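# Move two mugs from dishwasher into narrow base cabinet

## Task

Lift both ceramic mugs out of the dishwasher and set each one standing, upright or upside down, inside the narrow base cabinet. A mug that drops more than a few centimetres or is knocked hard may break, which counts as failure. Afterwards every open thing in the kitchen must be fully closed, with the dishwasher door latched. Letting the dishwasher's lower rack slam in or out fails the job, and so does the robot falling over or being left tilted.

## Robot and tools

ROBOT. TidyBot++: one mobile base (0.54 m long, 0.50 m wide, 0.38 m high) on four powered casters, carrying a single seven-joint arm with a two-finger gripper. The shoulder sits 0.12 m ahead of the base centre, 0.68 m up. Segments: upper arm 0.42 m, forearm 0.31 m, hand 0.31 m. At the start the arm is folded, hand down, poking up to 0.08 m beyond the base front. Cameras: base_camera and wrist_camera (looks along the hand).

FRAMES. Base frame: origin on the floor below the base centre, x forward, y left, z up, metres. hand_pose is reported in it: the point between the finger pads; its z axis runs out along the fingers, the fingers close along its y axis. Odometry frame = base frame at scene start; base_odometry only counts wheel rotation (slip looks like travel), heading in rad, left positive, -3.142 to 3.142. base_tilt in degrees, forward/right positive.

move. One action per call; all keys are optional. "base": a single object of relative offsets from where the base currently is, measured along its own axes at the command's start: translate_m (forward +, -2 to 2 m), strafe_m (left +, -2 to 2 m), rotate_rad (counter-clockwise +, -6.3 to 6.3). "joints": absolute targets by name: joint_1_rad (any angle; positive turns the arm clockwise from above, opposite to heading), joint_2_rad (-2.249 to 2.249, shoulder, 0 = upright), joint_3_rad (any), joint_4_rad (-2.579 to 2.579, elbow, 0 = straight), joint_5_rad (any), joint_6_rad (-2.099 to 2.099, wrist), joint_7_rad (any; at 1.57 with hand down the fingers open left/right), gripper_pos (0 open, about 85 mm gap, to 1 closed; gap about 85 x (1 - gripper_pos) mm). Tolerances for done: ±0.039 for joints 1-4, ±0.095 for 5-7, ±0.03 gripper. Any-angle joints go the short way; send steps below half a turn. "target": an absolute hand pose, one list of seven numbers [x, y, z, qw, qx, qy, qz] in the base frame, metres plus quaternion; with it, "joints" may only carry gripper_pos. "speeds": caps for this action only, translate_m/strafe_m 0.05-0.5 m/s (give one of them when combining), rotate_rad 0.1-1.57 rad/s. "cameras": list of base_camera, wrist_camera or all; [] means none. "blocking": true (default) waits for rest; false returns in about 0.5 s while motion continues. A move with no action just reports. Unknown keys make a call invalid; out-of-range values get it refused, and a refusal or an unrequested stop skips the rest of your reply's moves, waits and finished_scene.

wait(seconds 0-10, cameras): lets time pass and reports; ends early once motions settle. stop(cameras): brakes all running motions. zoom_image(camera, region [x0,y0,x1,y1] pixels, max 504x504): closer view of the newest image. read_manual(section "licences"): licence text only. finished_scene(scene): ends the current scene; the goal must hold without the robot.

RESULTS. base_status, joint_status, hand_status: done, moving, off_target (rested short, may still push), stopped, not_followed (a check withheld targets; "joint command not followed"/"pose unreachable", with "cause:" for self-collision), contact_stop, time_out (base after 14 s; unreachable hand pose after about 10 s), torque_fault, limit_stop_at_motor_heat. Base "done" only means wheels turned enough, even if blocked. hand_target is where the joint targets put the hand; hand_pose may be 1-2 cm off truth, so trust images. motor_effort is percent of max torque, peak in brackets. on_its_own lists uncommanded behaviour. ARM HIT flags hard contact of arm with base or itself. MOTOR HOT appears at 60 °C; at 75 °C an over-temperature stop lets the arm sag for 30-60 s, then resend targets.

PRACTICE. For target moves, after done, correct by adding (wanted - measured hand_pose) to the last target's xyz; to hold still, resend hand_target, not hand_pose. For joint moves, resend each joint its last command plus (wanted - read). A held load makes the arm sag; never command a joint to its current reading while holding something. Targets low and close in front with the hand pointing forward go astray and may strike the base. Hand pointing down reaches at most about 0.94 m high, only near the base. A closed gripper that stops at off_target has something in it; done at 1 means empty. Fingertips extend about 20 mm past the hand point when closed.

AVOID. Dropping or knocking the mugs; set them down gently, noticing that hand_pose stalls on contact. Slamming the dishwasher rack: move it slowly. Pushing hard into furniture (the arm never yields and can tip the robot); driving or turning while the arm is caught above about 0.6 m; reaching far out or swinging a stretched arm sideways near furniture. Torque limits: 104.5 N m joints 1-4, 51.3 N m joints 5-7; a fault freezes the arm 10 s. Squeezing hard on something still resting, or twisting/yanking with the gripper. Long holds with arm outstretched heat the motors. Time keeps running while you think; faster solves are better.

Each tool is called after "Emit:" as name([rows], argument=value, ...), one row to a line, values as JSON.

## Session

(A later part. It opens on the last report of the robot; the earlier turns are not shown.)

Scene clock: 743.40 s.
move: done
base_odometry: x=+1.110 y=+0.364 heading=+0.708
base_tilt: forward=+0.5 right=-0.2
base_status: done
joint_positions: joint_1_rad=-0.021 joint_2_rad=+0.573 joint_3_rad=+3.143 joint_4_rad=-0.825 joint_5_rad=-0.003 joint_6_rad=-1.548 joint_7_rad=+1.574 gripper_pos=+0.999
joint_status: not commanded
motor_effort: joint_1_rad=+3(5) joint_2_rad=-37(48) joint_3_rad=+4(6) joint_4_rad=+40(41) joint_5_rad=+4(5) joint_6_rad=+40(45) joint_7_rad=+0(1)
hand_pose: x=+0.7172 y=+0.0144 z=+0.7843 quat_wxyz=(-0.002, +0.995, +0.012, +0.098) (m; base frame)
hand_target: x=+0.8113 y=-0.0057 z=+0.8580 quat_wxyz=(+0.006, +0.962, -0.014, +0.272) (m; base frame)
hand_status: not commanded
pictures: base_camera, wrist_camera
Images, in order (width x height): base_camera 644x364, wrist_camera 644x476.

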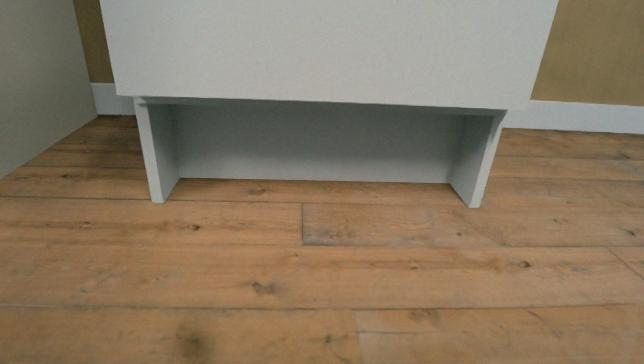

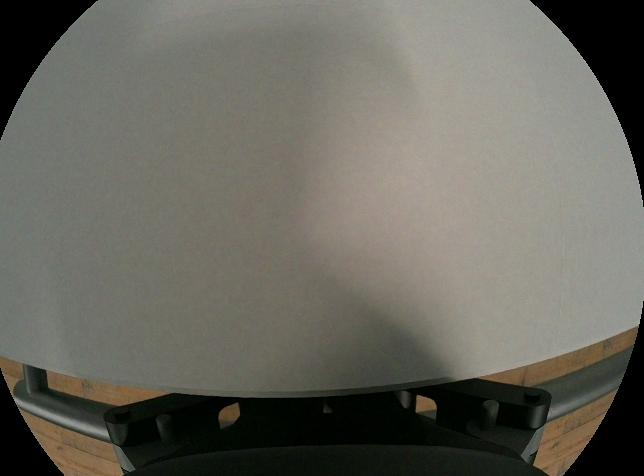

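Emit:
move(joints={"joint_2_rad": 0.60, "joint_4_rad": -0.78, "joint_6_rad": -1.62})

Emit:
move(joints={"joint_2_rad": 0.60, "joint_4_rad": -0.55, "joint_6_rad": -1.82})

Scene clock: 748.07 s.
move: done
base_odometry: x=+1.111 y=+0.364 heading=+0.708
base_tilt: forward=+0.5 right=-0.2
base_status: not commanded
joint_positions: joint_1_rad=-0.020 joint_2_rad=+0.587 joint_3_rad=+3.143 joint_4_rad=-0.794 joint_5_rad=-0.003 joint_6_rad=-1.585 joint_7_rad=+1.574 gripper_pos=+0.999
joint_status: all done
motor_effort: joint_1_rad=+0(3) joint_2_rad=-38(39) joint_3_rad=+2(5) joint_4_rad=+20(40) joint_5_rad=+1(3) joint_6_rad=+5(39) joint_7_rad=+0(1)
hand_pose: x=+0.7150 y=+0.0133 z=+0.7848 quat_wxyz=(-0.002, +0.996, +0.011, +0.088) (m; base frame)
hand_target: x=+0.7092 y=-0.0055 z=+0.7805 quat_wxyz=(+0.008, +0.997, -0.015, +0.071) (m; base frame)
hand_status: not commanded
pictures: base_camera, wrist_camera
Images, in order (width x height): base_camera 644x364, wrist_camera 644x476.

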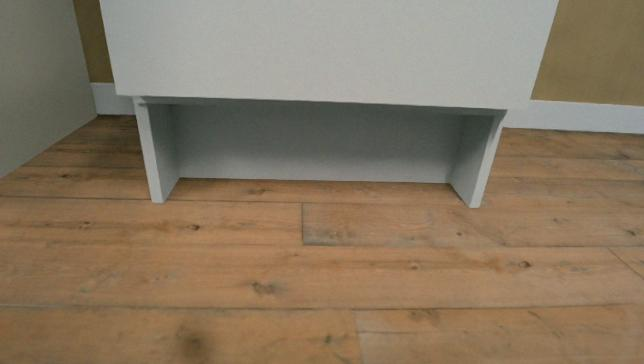

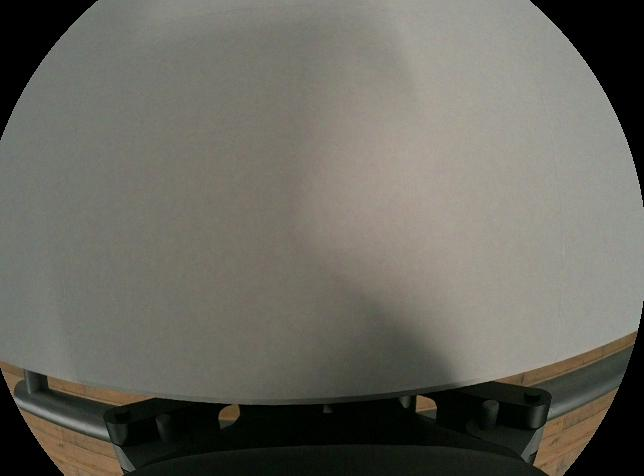

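Scene clock: 749.67 s.
move: done
base_odometry: x=+1.111 y=+0.364 heading=+0.708
base_tilt: forward=+0.5 right=-0.2
base_status: not commanded
joint_positions: joint_1_rad=-0.013 joint_2_rad=+0.594 joint_3_rad=+3.143 joint_4_rad=-0.555 joint_5_rad=-0.003 joint_6_rad=-1.768 joint_7_rad=+1.574 gripper_pos=+0.999
joint_status: all done
motor_effort: joint_1_rad=-1(1) joint_2_rad=-37(41) joint_3_rad=+0(2) joint_4_rad=+16(20) joint_5_rad=+0(1) joint_6_rad=+1(6) joint_7_rad=+0(1)
hand_pose: x=+0.7106 y=+0.0092 z=+0.8560 quat_wxyz=(-0.001, +0.994, +0.008, +0.112) (m; base frame)
hand_target: x=+0.6967 y=-0.0050 z=+0.8508 quat_wxyz=(+0.007, +0.996, -0.016, +0.086) (m; base frame)
hand_status: not commanded
pictures: base_camera, wrist_camera
Images, in order (width x height): base_camera 644x364, wrist_camera 644x476.

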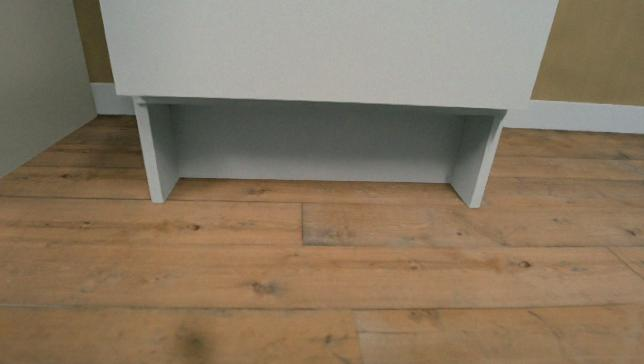

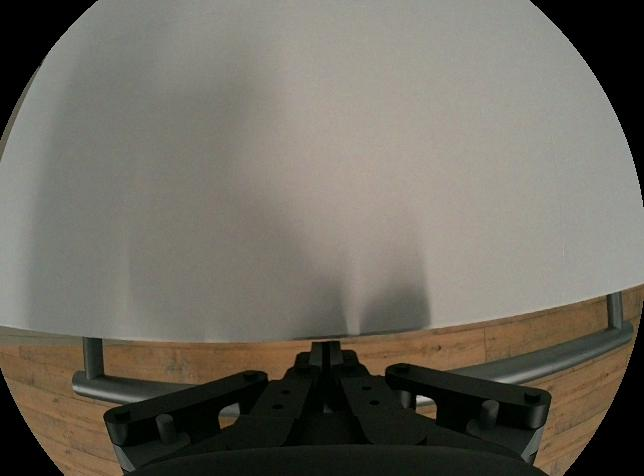

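Emit:
move(base={"translate_m": -0.2}, speeds={"translate_m": 0.15})

Emit:
move(joints={"joint_1_rad": 0.0, "joint_2_rad": -0.1, "joint_4_rad": -2.0, "joint_6_rad": 0.0})

Scene clock: 756.40 s.
move: done
base_odometry: x=+0.958 y=+0.234 heading=+0.708
base_tilt: forward=+0.5 right=-0.2
base_status: done
joint_positions: joint_1_rad=-0.010 joint_2_rad=+0.599 joint_3_rad=+3.143 joint_4_rad=-0.554 joint_5_rad=-0.003 joint_6_rad=-1.776 joint_7_rad=+1.574 gripper_pos=+0.999
joint_status: not commanded
motor_effort: joint_1_rad=-1(2) joint_2_rad=-38(41) joint_3_rad=+0(1) joint_4_rad=+16(17) joint_5_rad=+0(1) joint_6_rad=+1(2) joint_7_rad=+0(1)
hand_pose: x=+0.7090 y=+0.0077 z=+0.8527 quat_wxyz=(-0.001, +0.994, +0.007, +0.106) (m; base frame)
hand_target: x=+0.6967 y=-0.0050 z=+0.8508 quat_wxyz=(+0.007, +0.996, -0.016, +0.086) (m; base frame)
hand_status: not commanded
pictures: base_camera, wrist_camera
Images, in order (width x height): base_camera 644x364, wrist_camera 644x476.

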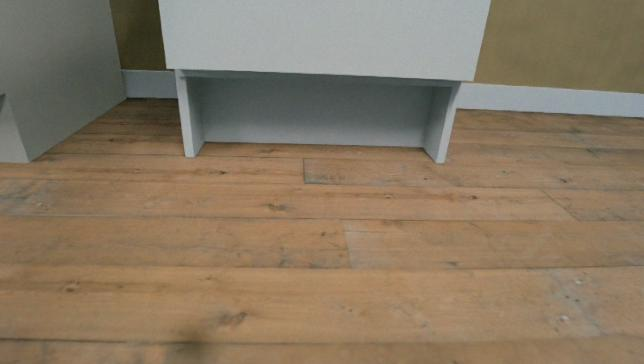

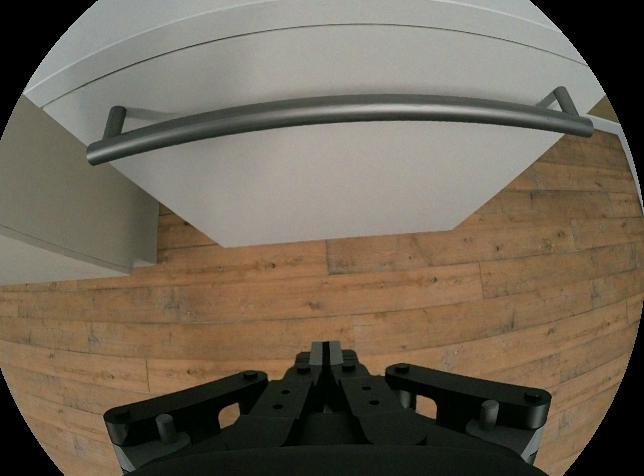

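Scene clock: 759.53 s.
move: done
base_odometry: x=+0.958 y=+0.234 heading=+0.708
base_tilt: forward=+0.5 right=-0.2
base_status: not commanded
joint_positions: joint_1_rad=-0.010 joint_2_rad=-0.079 joint_3_rad=+3.143 joint_4_rad=-1.978 joint_5_rad=-0.003 joint_6_rad=-0.049 joint_7_rad=+1.574 gripper_pos=+0.999
joint_status: all done
motor_effort: joint_1_rad=-1(2) joint_2_rad=-18(39) joint_3_rad=+1(1) joint_4_rad=+20(21) joint_5_rad=+0(1) joint_6_rad=+7(8) joint_7_rad=+0(1)
hand_pose: x=+0.6729 y=+0.0063 z=+0.8855 quat_wxyz=(-0.002, +0.827, +0.004, +0.562) (m; base frame)
hand_target: x=+0.6691 y=-0.0023 z=+0.8982 quat_wxyz=(-0.002, +0.813, -0.007, +0.582) (m; base frame)
hand_status: not commanded
pictures: base_camera, wrist_camera
Images, in order (width x height): base_camera 644x364, wrist_camera 644x476.

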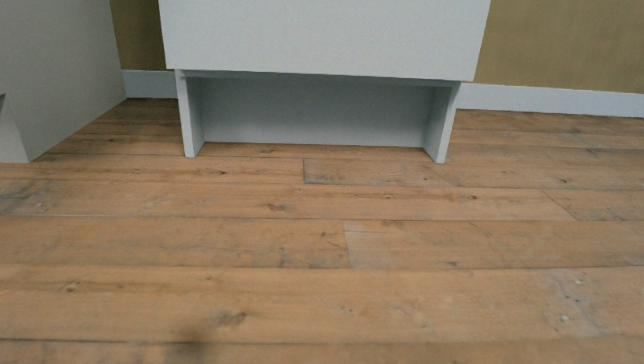

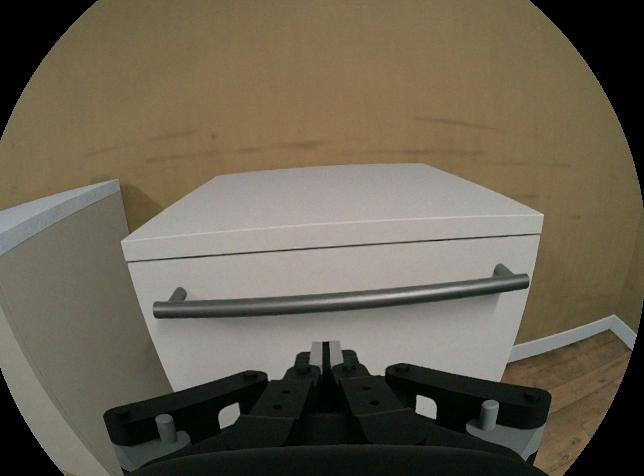

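Emit:
move(joints={"joint_2_rad": 0.79, "joint_4_rad": -2.44, "joint_6_rad": 1.68})

Emit:
move(base={"translate_m": 0.14}, speeds={"translate_m": 0.08})

Scene clock: 765.80 s.
move: done
base_odometry: x=+0.958 y=+0.234 heading=+0.708
base_tilt: forward=+0.5 right=-0.2
base_status: not commanded
joint_positions: joint_1_rad=-0.010 joint_2_rad=+0.775 joint_3_rad=+3.143 joint_4_rad=-2.423 joint_5_rad=-0.003 joint_6_rad=+1.631 joint_7_rad=+1.574 gripper_pos=+0.999
joint_status: all done
motor_effort: joint_1_rad=-1(1) joint_2_rad=-31(33) joint_3_rad=+1(2) joint_4_rad=+4(20) joint_5_rad=+0(1) joint_6_rad=+7(9) joint_7_rad=+0(1)
hand_pose: x=+0.7068 y=+0.0059 z=+0.6695 quat_wxyz=(-0.001, +0.706, +0.004, +0.708) (m; base frame)
hand_target: x=+0.7014 y=+0.0027 z=+0.6712 quat_wxyz=(-0.010, +0.700, -0.004, +0.714) (m; base frame)
hand_status: not commanded
pictures: base_camera, wrist_camera
Images, in order (width x height): base_camera 644x364, wrist_camera 644x476.

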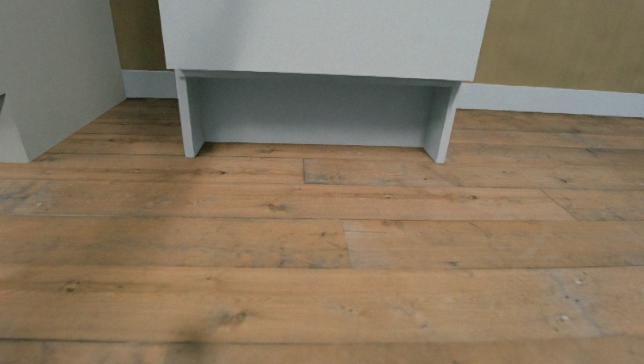

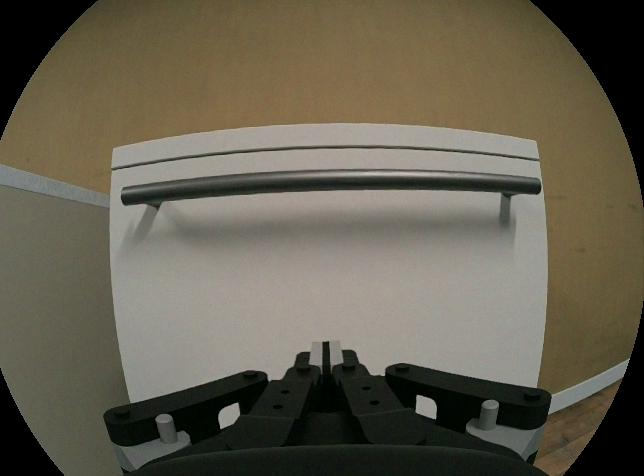

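Scene clock: 768.07 s.
move: done
base_odometry: x=+1.065 y=+0.325 heading=+0.708
base_tilt: forward=+0.5 right=-0.2
base_status: done
joint_positions: joint_1_rad=-0.010 joint_2_rad=+0.777 joint_3_rad=+3.143 joint_4_rad=-2.430 joint_5_rad=-0.003 joint_6_rad=+1.634 joint_7_rad=+1.574 gripper_pos=+0.999
joint_status: not commanded
motor_effort: joint_1_rad=-1(2) joint_2_rad=-30(32) joint_3_rad=+0(2) joint_4_rad=+3(6) joint_5_rad=+0(1) joint_6_rad=+8(8) joint_7_rad=+0(1)
hand_pose: x=+0.7048 y=+0.0057 z=+0.6675 quat_wxyz=(-0.001, +0.708, +0.004, +0.706) (m; base frame)
hand_target: x=+0.7014 y=+0.0027 z=+0.6712 quat_wxyz=(-0.010, +0.700, -0.004, +0.714) (m; base frame)
hand_status: not commanded
pictures: base_camera, wrist_camera
Images, in order (width x height): base_camera 644x364, wrist_camera 644x476.

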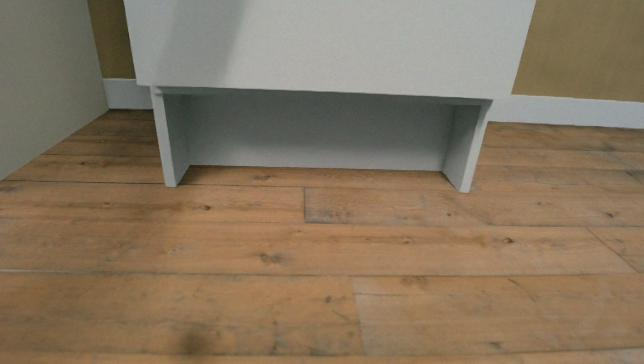

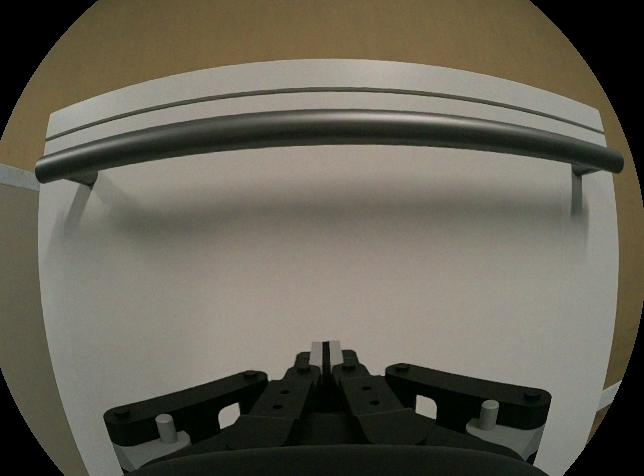

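Emit:
move(base={"translate_m": 0.06}, speeds={"translate_m": 0.06})

Emit:
move(base={"translate_m": 0.03}, speeds={"translate_m": 0.06})

Scene clock: 771.00 s.
move: done
base_odometry: x=+1.110 y=+0.365 heading=+0.709
base_tilt: forward=+0.5 right=-0.2
base_status: done
joint_positions: joint_1_rad=-0.010 joint_2_rad=+0.778 joint_3_rad=+3.143 joint_4_rad=-2.431 joint_5_rad=-0.003 joint_6_rad=+1.635 joint_7_rad=+1.574 gripper_pos=+0.999
joint_status: not commanded
motor_effort: joint_1_rad=-1(2) joint_2_rad=-30(32) joint_3_rad=+1(1) joint_4_rad=+4(5) joint_5_rad=+0(1) joint_6_rad=+8(8) joint_7_rad=+0(1)
hand_pose: x=+0.7044 y=+0.0057 z=+0.6669 quat_wxyz=(+0.000, +0.708, +0.004, +0.706) (m; base frame)
hand_target: x=+0.7014 y=+0.0027 z=+0.6712 quat_wxyz=(-0.010, +0.700, -0.004, +0.714) (m; base frame)
hand_status: not commanded
pictures: base_camera, wrist_camera
Images, in order (width x height): base_camera 644x364, wrist_camera 644x476.

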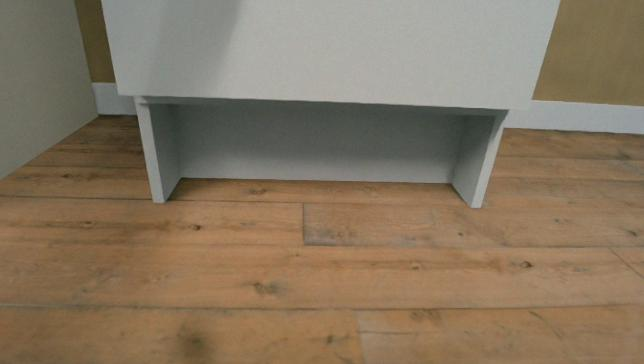

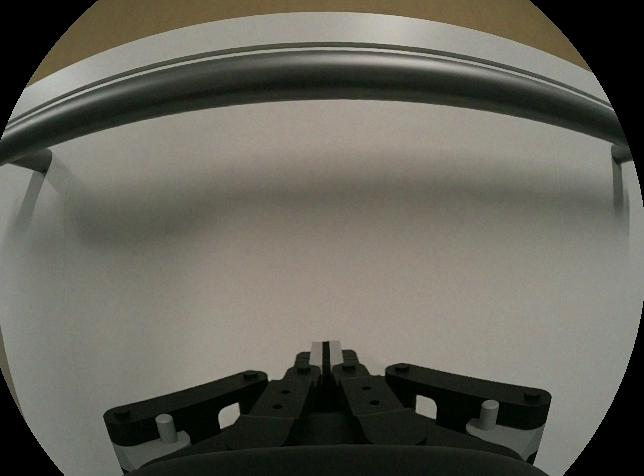

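Scene clock: 772.03 s.
move: done
base_odometry: x=+1.133 y=+0.384 heading=+0.709
base_tilt: forward=+0.5 right=-0.2
base_status: done
joint_positions: joint_1_rad=-0.010 joint_2_rad=+0.775 joint_3_rad=+3.143 joint_4_rad=-2.497 joint_5_rad=-0.003 joint_6_rad=+1.678 joint_7_rad=+1.574 gripper_pos=+0.999
joint_status: not commanded
motor_effort: joint_1_rad=+1(2) joint_2_rad=-27(31) joint_3_rad=+2(3) joint_4_rad=+14(17) joint_5_rad=-1(1) joint_6_rad=+5(8) joint_7_rad=+0(1)
hand_pose: x=+0.6839 y=+0.0054 z=+0.6635 quat_wxyz=(+0.000, +0.715, +0.004, +0.699) (m; base frame)
hand_target: x=+0.7014 y=+0.0027 z=+0.6712 quat_wxyz=(-0.010, +0.700, -0.004, +0.714) (m; base frame)
hand_status: not commanded
pictures: base_camera, wrist_camera
Images, in order (width x height): base_camera 644x364, wrist_camera 644x476.

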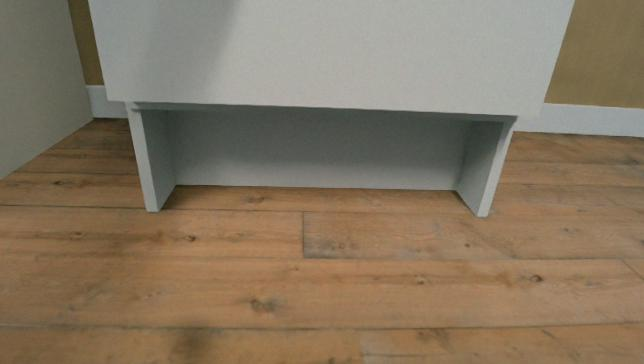

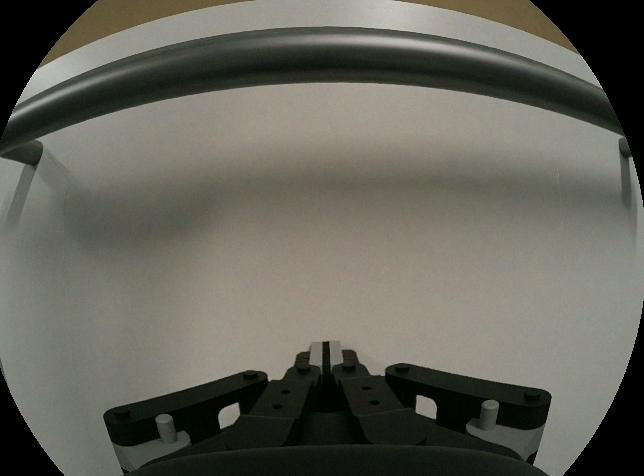

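Emit:
move(base={"translate_m": 0.025}, speeds={"translate_m": 0.06})

Emit:
move(base={"translate_m": -0.35}, speeds={"translate_m": 0.2})

Scene clock: 775.57 s.
move: done
base_odometry: x=+1.151 y=+0.400 heading=+0.709
base_tilt: forward=+0.4 right=-0.2
base_status: done
joint_positions: joint_1_rad=-0.009 joint_2_rad=+0.756 joint_3_rad=+3.143 joint_4_rad=-2.572 joint_5_rad=-0.003 joint_6_rad=+1.706 joint_7_rad=+1.574 gripper_pos=+0.999
joint_status: not commanded
motor_effort: joint_1_rad=+2(2) joint_2_rad=-21(28) joint_3_rad=+4(4) joint_4_rad=+28(30) joint_5_rad=-2(3) joint_6_rad=+2(6) joint_7_rad=+0(0)
hand_pose: x=+0.6603 y=+0.0049 z=+0.6633 quat_wxyz=(+0.000, +0.725, +0.004, +0.689) (m; base frame)
hand_target: x=+0.7014 y=+0.0027 z=+0.6712 quat_wxyz=(-0.010, +0.700, -0.004, +0.714) (m; base frame)
hand_status: not commanded
pictures: base_camera, wrist_camera
Images, in order (width x height): base_camera 644x364, wrist_camera 644x476.

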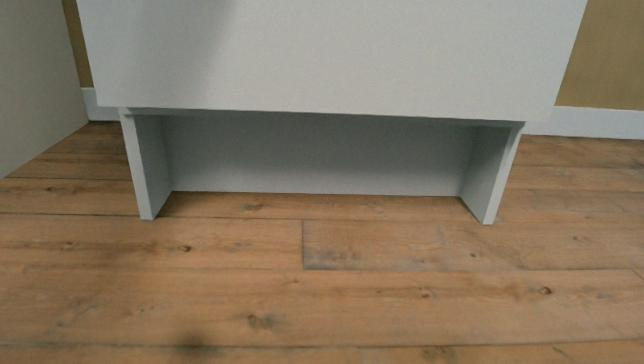

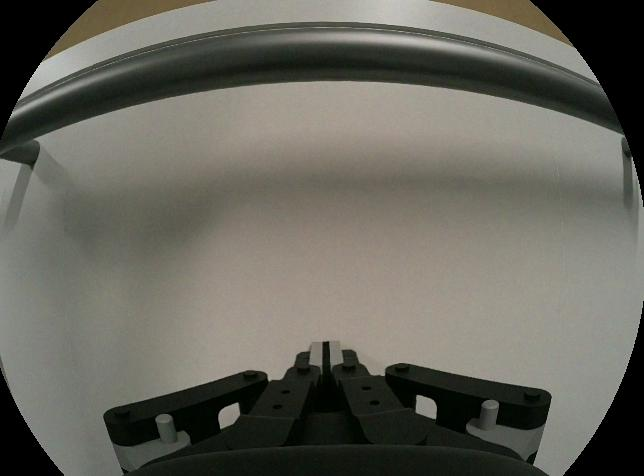

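Scene clock: 778.00 s.
move: done
base_odometry: x=+0.885 y=+0.172 heading=+0.710
base_tilt: forward=+0.5 right=-0.2
base_status: done
joint_positions: joint_1_rad=-0.007 joint_2_rad=+0.789 joint_3_rad=+3.143 joint_4_rad=-2.435 joint_5_rad=-0.003 joint_6_rad=+1.692 joint_7_rad=+1.574 gripper_pos=+0.999
joint_status: not commanded
motor_effort: joint_1_rad=-1(3) joint_2_rad=-31(33) joint_3_rad=+0(3) joint_4_rad=+4(27) joint_5_rad=+0(2) joint_6_rad=+8(9) joint_7_rad=+0(1)
hand_pose: x=+0.7029 y=+0.0039 z=+0.6772 quat_wxyz=(+0.001, +0.693, +0.003, +0.721) (m; base frame)
hand_target: x=+0.7014 y=+0.0027 z=+0.6712 quat_wxyz=(-0.010, +0.700, -0.004, +0.714) (m; base frame)
hand_status: not commanded
pictures: base_camera, wrist_camera
Images, in order (width x height): base_camera 644x364, wrist_camera 644x476.

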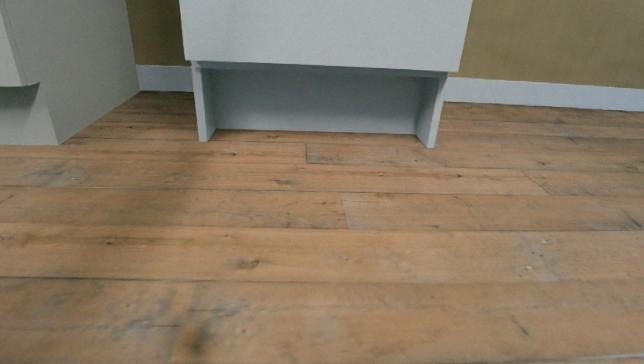

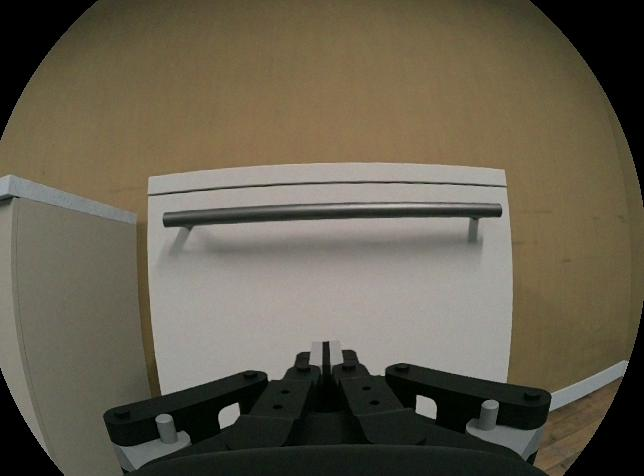

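Emit:
move(base={"translate_m": -0.3}, joints={"joint_2_rad": -0.31, "joint_4_rad": -2.4, "joint_6_rad": 0.2}, cameras=["wrist_camera"])

Emit:
move(base={"rotate_rad": -1.5}, cameras=["wrist_camera"])

Scene clock: 783.30 s.
move: done
base_odometry: x=+0.657 y=-0.024 heading=+0.710
base_tilt: forward=+0.4 right=-0.2
base_status: done
joint_positions: joint_1_rad=-0.007 joint_2_rad=-0.293 joint_3_rad=+3.143 joint_4_rad=-2.407 joint_5_rad=-0.003 joint_6_rad=+0.254 joint_7_rad=+1.574 gripper_pos=+0.999
joint_status: all done
motor_effort: joint_1_rad=-1(2) joint_2_rad=-9(33) joint_3_rad=+1(2) joint_4_rad=+19(20) joint_5_rad=+0(1) joint_6_rad=+7(9) joint_7_rad=+0(1)
hand_pose: x=+0.5651 y=+0.0035 z=+0.8334 quat_wxyz=(-0.001, +0.802, +0.002, +0.598) (m; base frame)
hand_target: x=+0.5592 y=-0.0008 z=+0.8289 quat_wxyz=(-0.003, +0.810, -0.007, +0.586) (m; base frame)
hand_status: not commanded
pictures: wrist_camera
Images, in order (width x height): wrist_camera 644x476.

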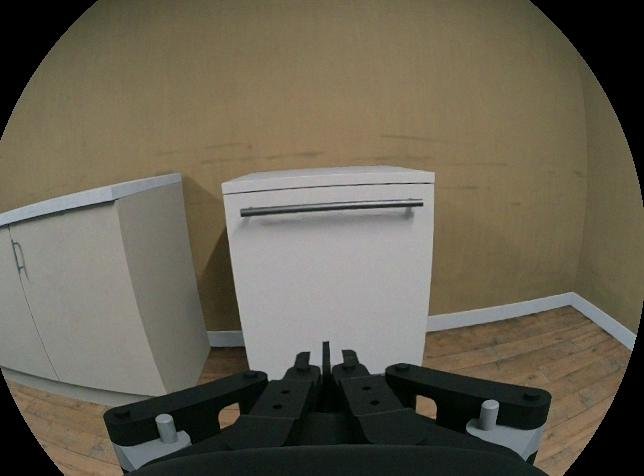

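Scene clock: 785.57 s.
move: done
base_odometry: x=+0.657 y=-0.024 heading=-0.790
base_tilt: forward=+0.5 right=-0.2
base_status: done
joint_positions: joint_1_rad=-0.004 joint_2_rad=-0.293 joint_3_rad=+3.144 joint_4_rad=-2.402 joint_5_rad=-0.003 joint_6_rad=+0.252 joint_7_rad=+1.574 gripper_pos=+0.999
joint_status: not commanded
motor_effort: joint_1_rad=-1(2) joint_2_rad=-9(10) joint_3_rad=+1(3) joint_4_rad=+19(19) joint_5_rad=+0(1) joint_6_rad=+7(8) joint_7_rad=+0(1)
hand_pose: x=+0.5662 y=+0.0016 z=+0.8356 quat_wxyz=(+0.000, +0.801, +0.000, +0.599) (m; base frame)
hand_target: x=+0.5592 y=-0.0008 z=+0.8289 quat_wxyz=(-0.003, +0.810, -0.007, +0.586) (m; base frame)
hand_status: not commanded
pictures: wrist_camera
Images, in order (width x height): wrist_camera 644x476.

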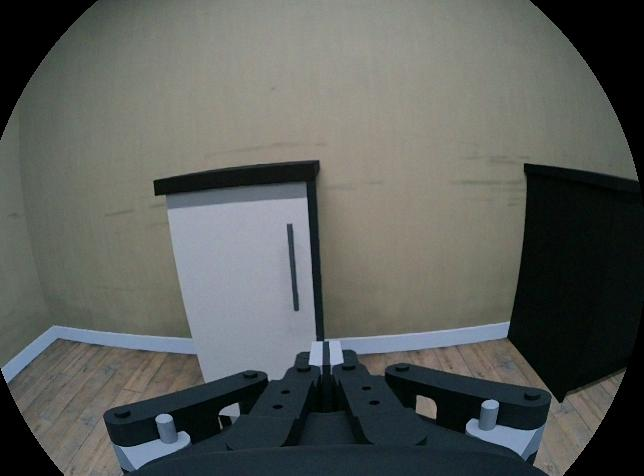

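Emit:
move(base={"rotate_rad": -0.7}, cameras=["wrist_camera"])

Scene clock: 788.77 s.
move: done
base_odometry: x=+0.657 y=-0.024 heading=-1.489
base_tilt: forward=+0.5 right=-0.2
base_status: done
joint_positions: joint_1_rad=-0.002 joint_2_rad=-0.293 joint_3_rad=+3.145 joint_4_rad=-2.402 joint_5_rad=-0.003 joint_6_rad=+0.252 joint_7_rad=+1.574 gripper_pos=+0.999
joint_status: not commanded
motor_effort: joint_1_rad=-1(3) joint_2_rad=-9(10) joint_3_rad=+1(3) joint_4_rad=+19(19) joint_5_rad=+0(1) joint_6_rad=+8(8) joint_7_rad=+0(1)
hand_pose: x=+0.5662 y=+0.0003 z=+0.8355 quat_wxyz=(+0.001, +0.801, -0.001, +0.599) (m; base frame)
hand_target: x=+0.5592 y=-0.0008 z=+0.8289 quat_wxyz=(-0.003, +0.810, -0.007, +0.586) (m; base frame)
hand_status: not commanded
pictures: wrist_camera
Images, in order (width x height): wrist_camera 644x476.

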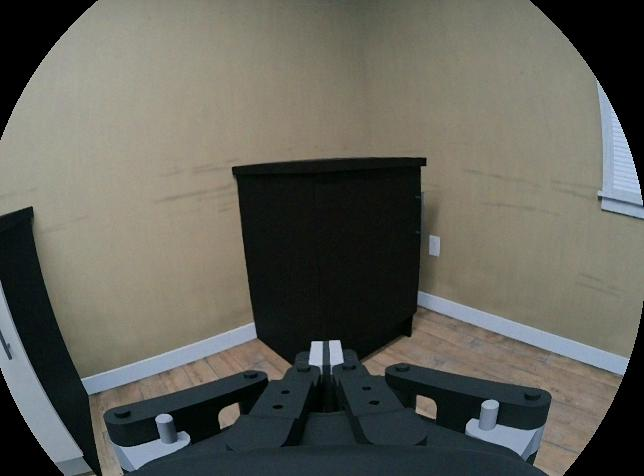

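Emit:
finished_scene(scene=1)

The scene is finished: the task was done.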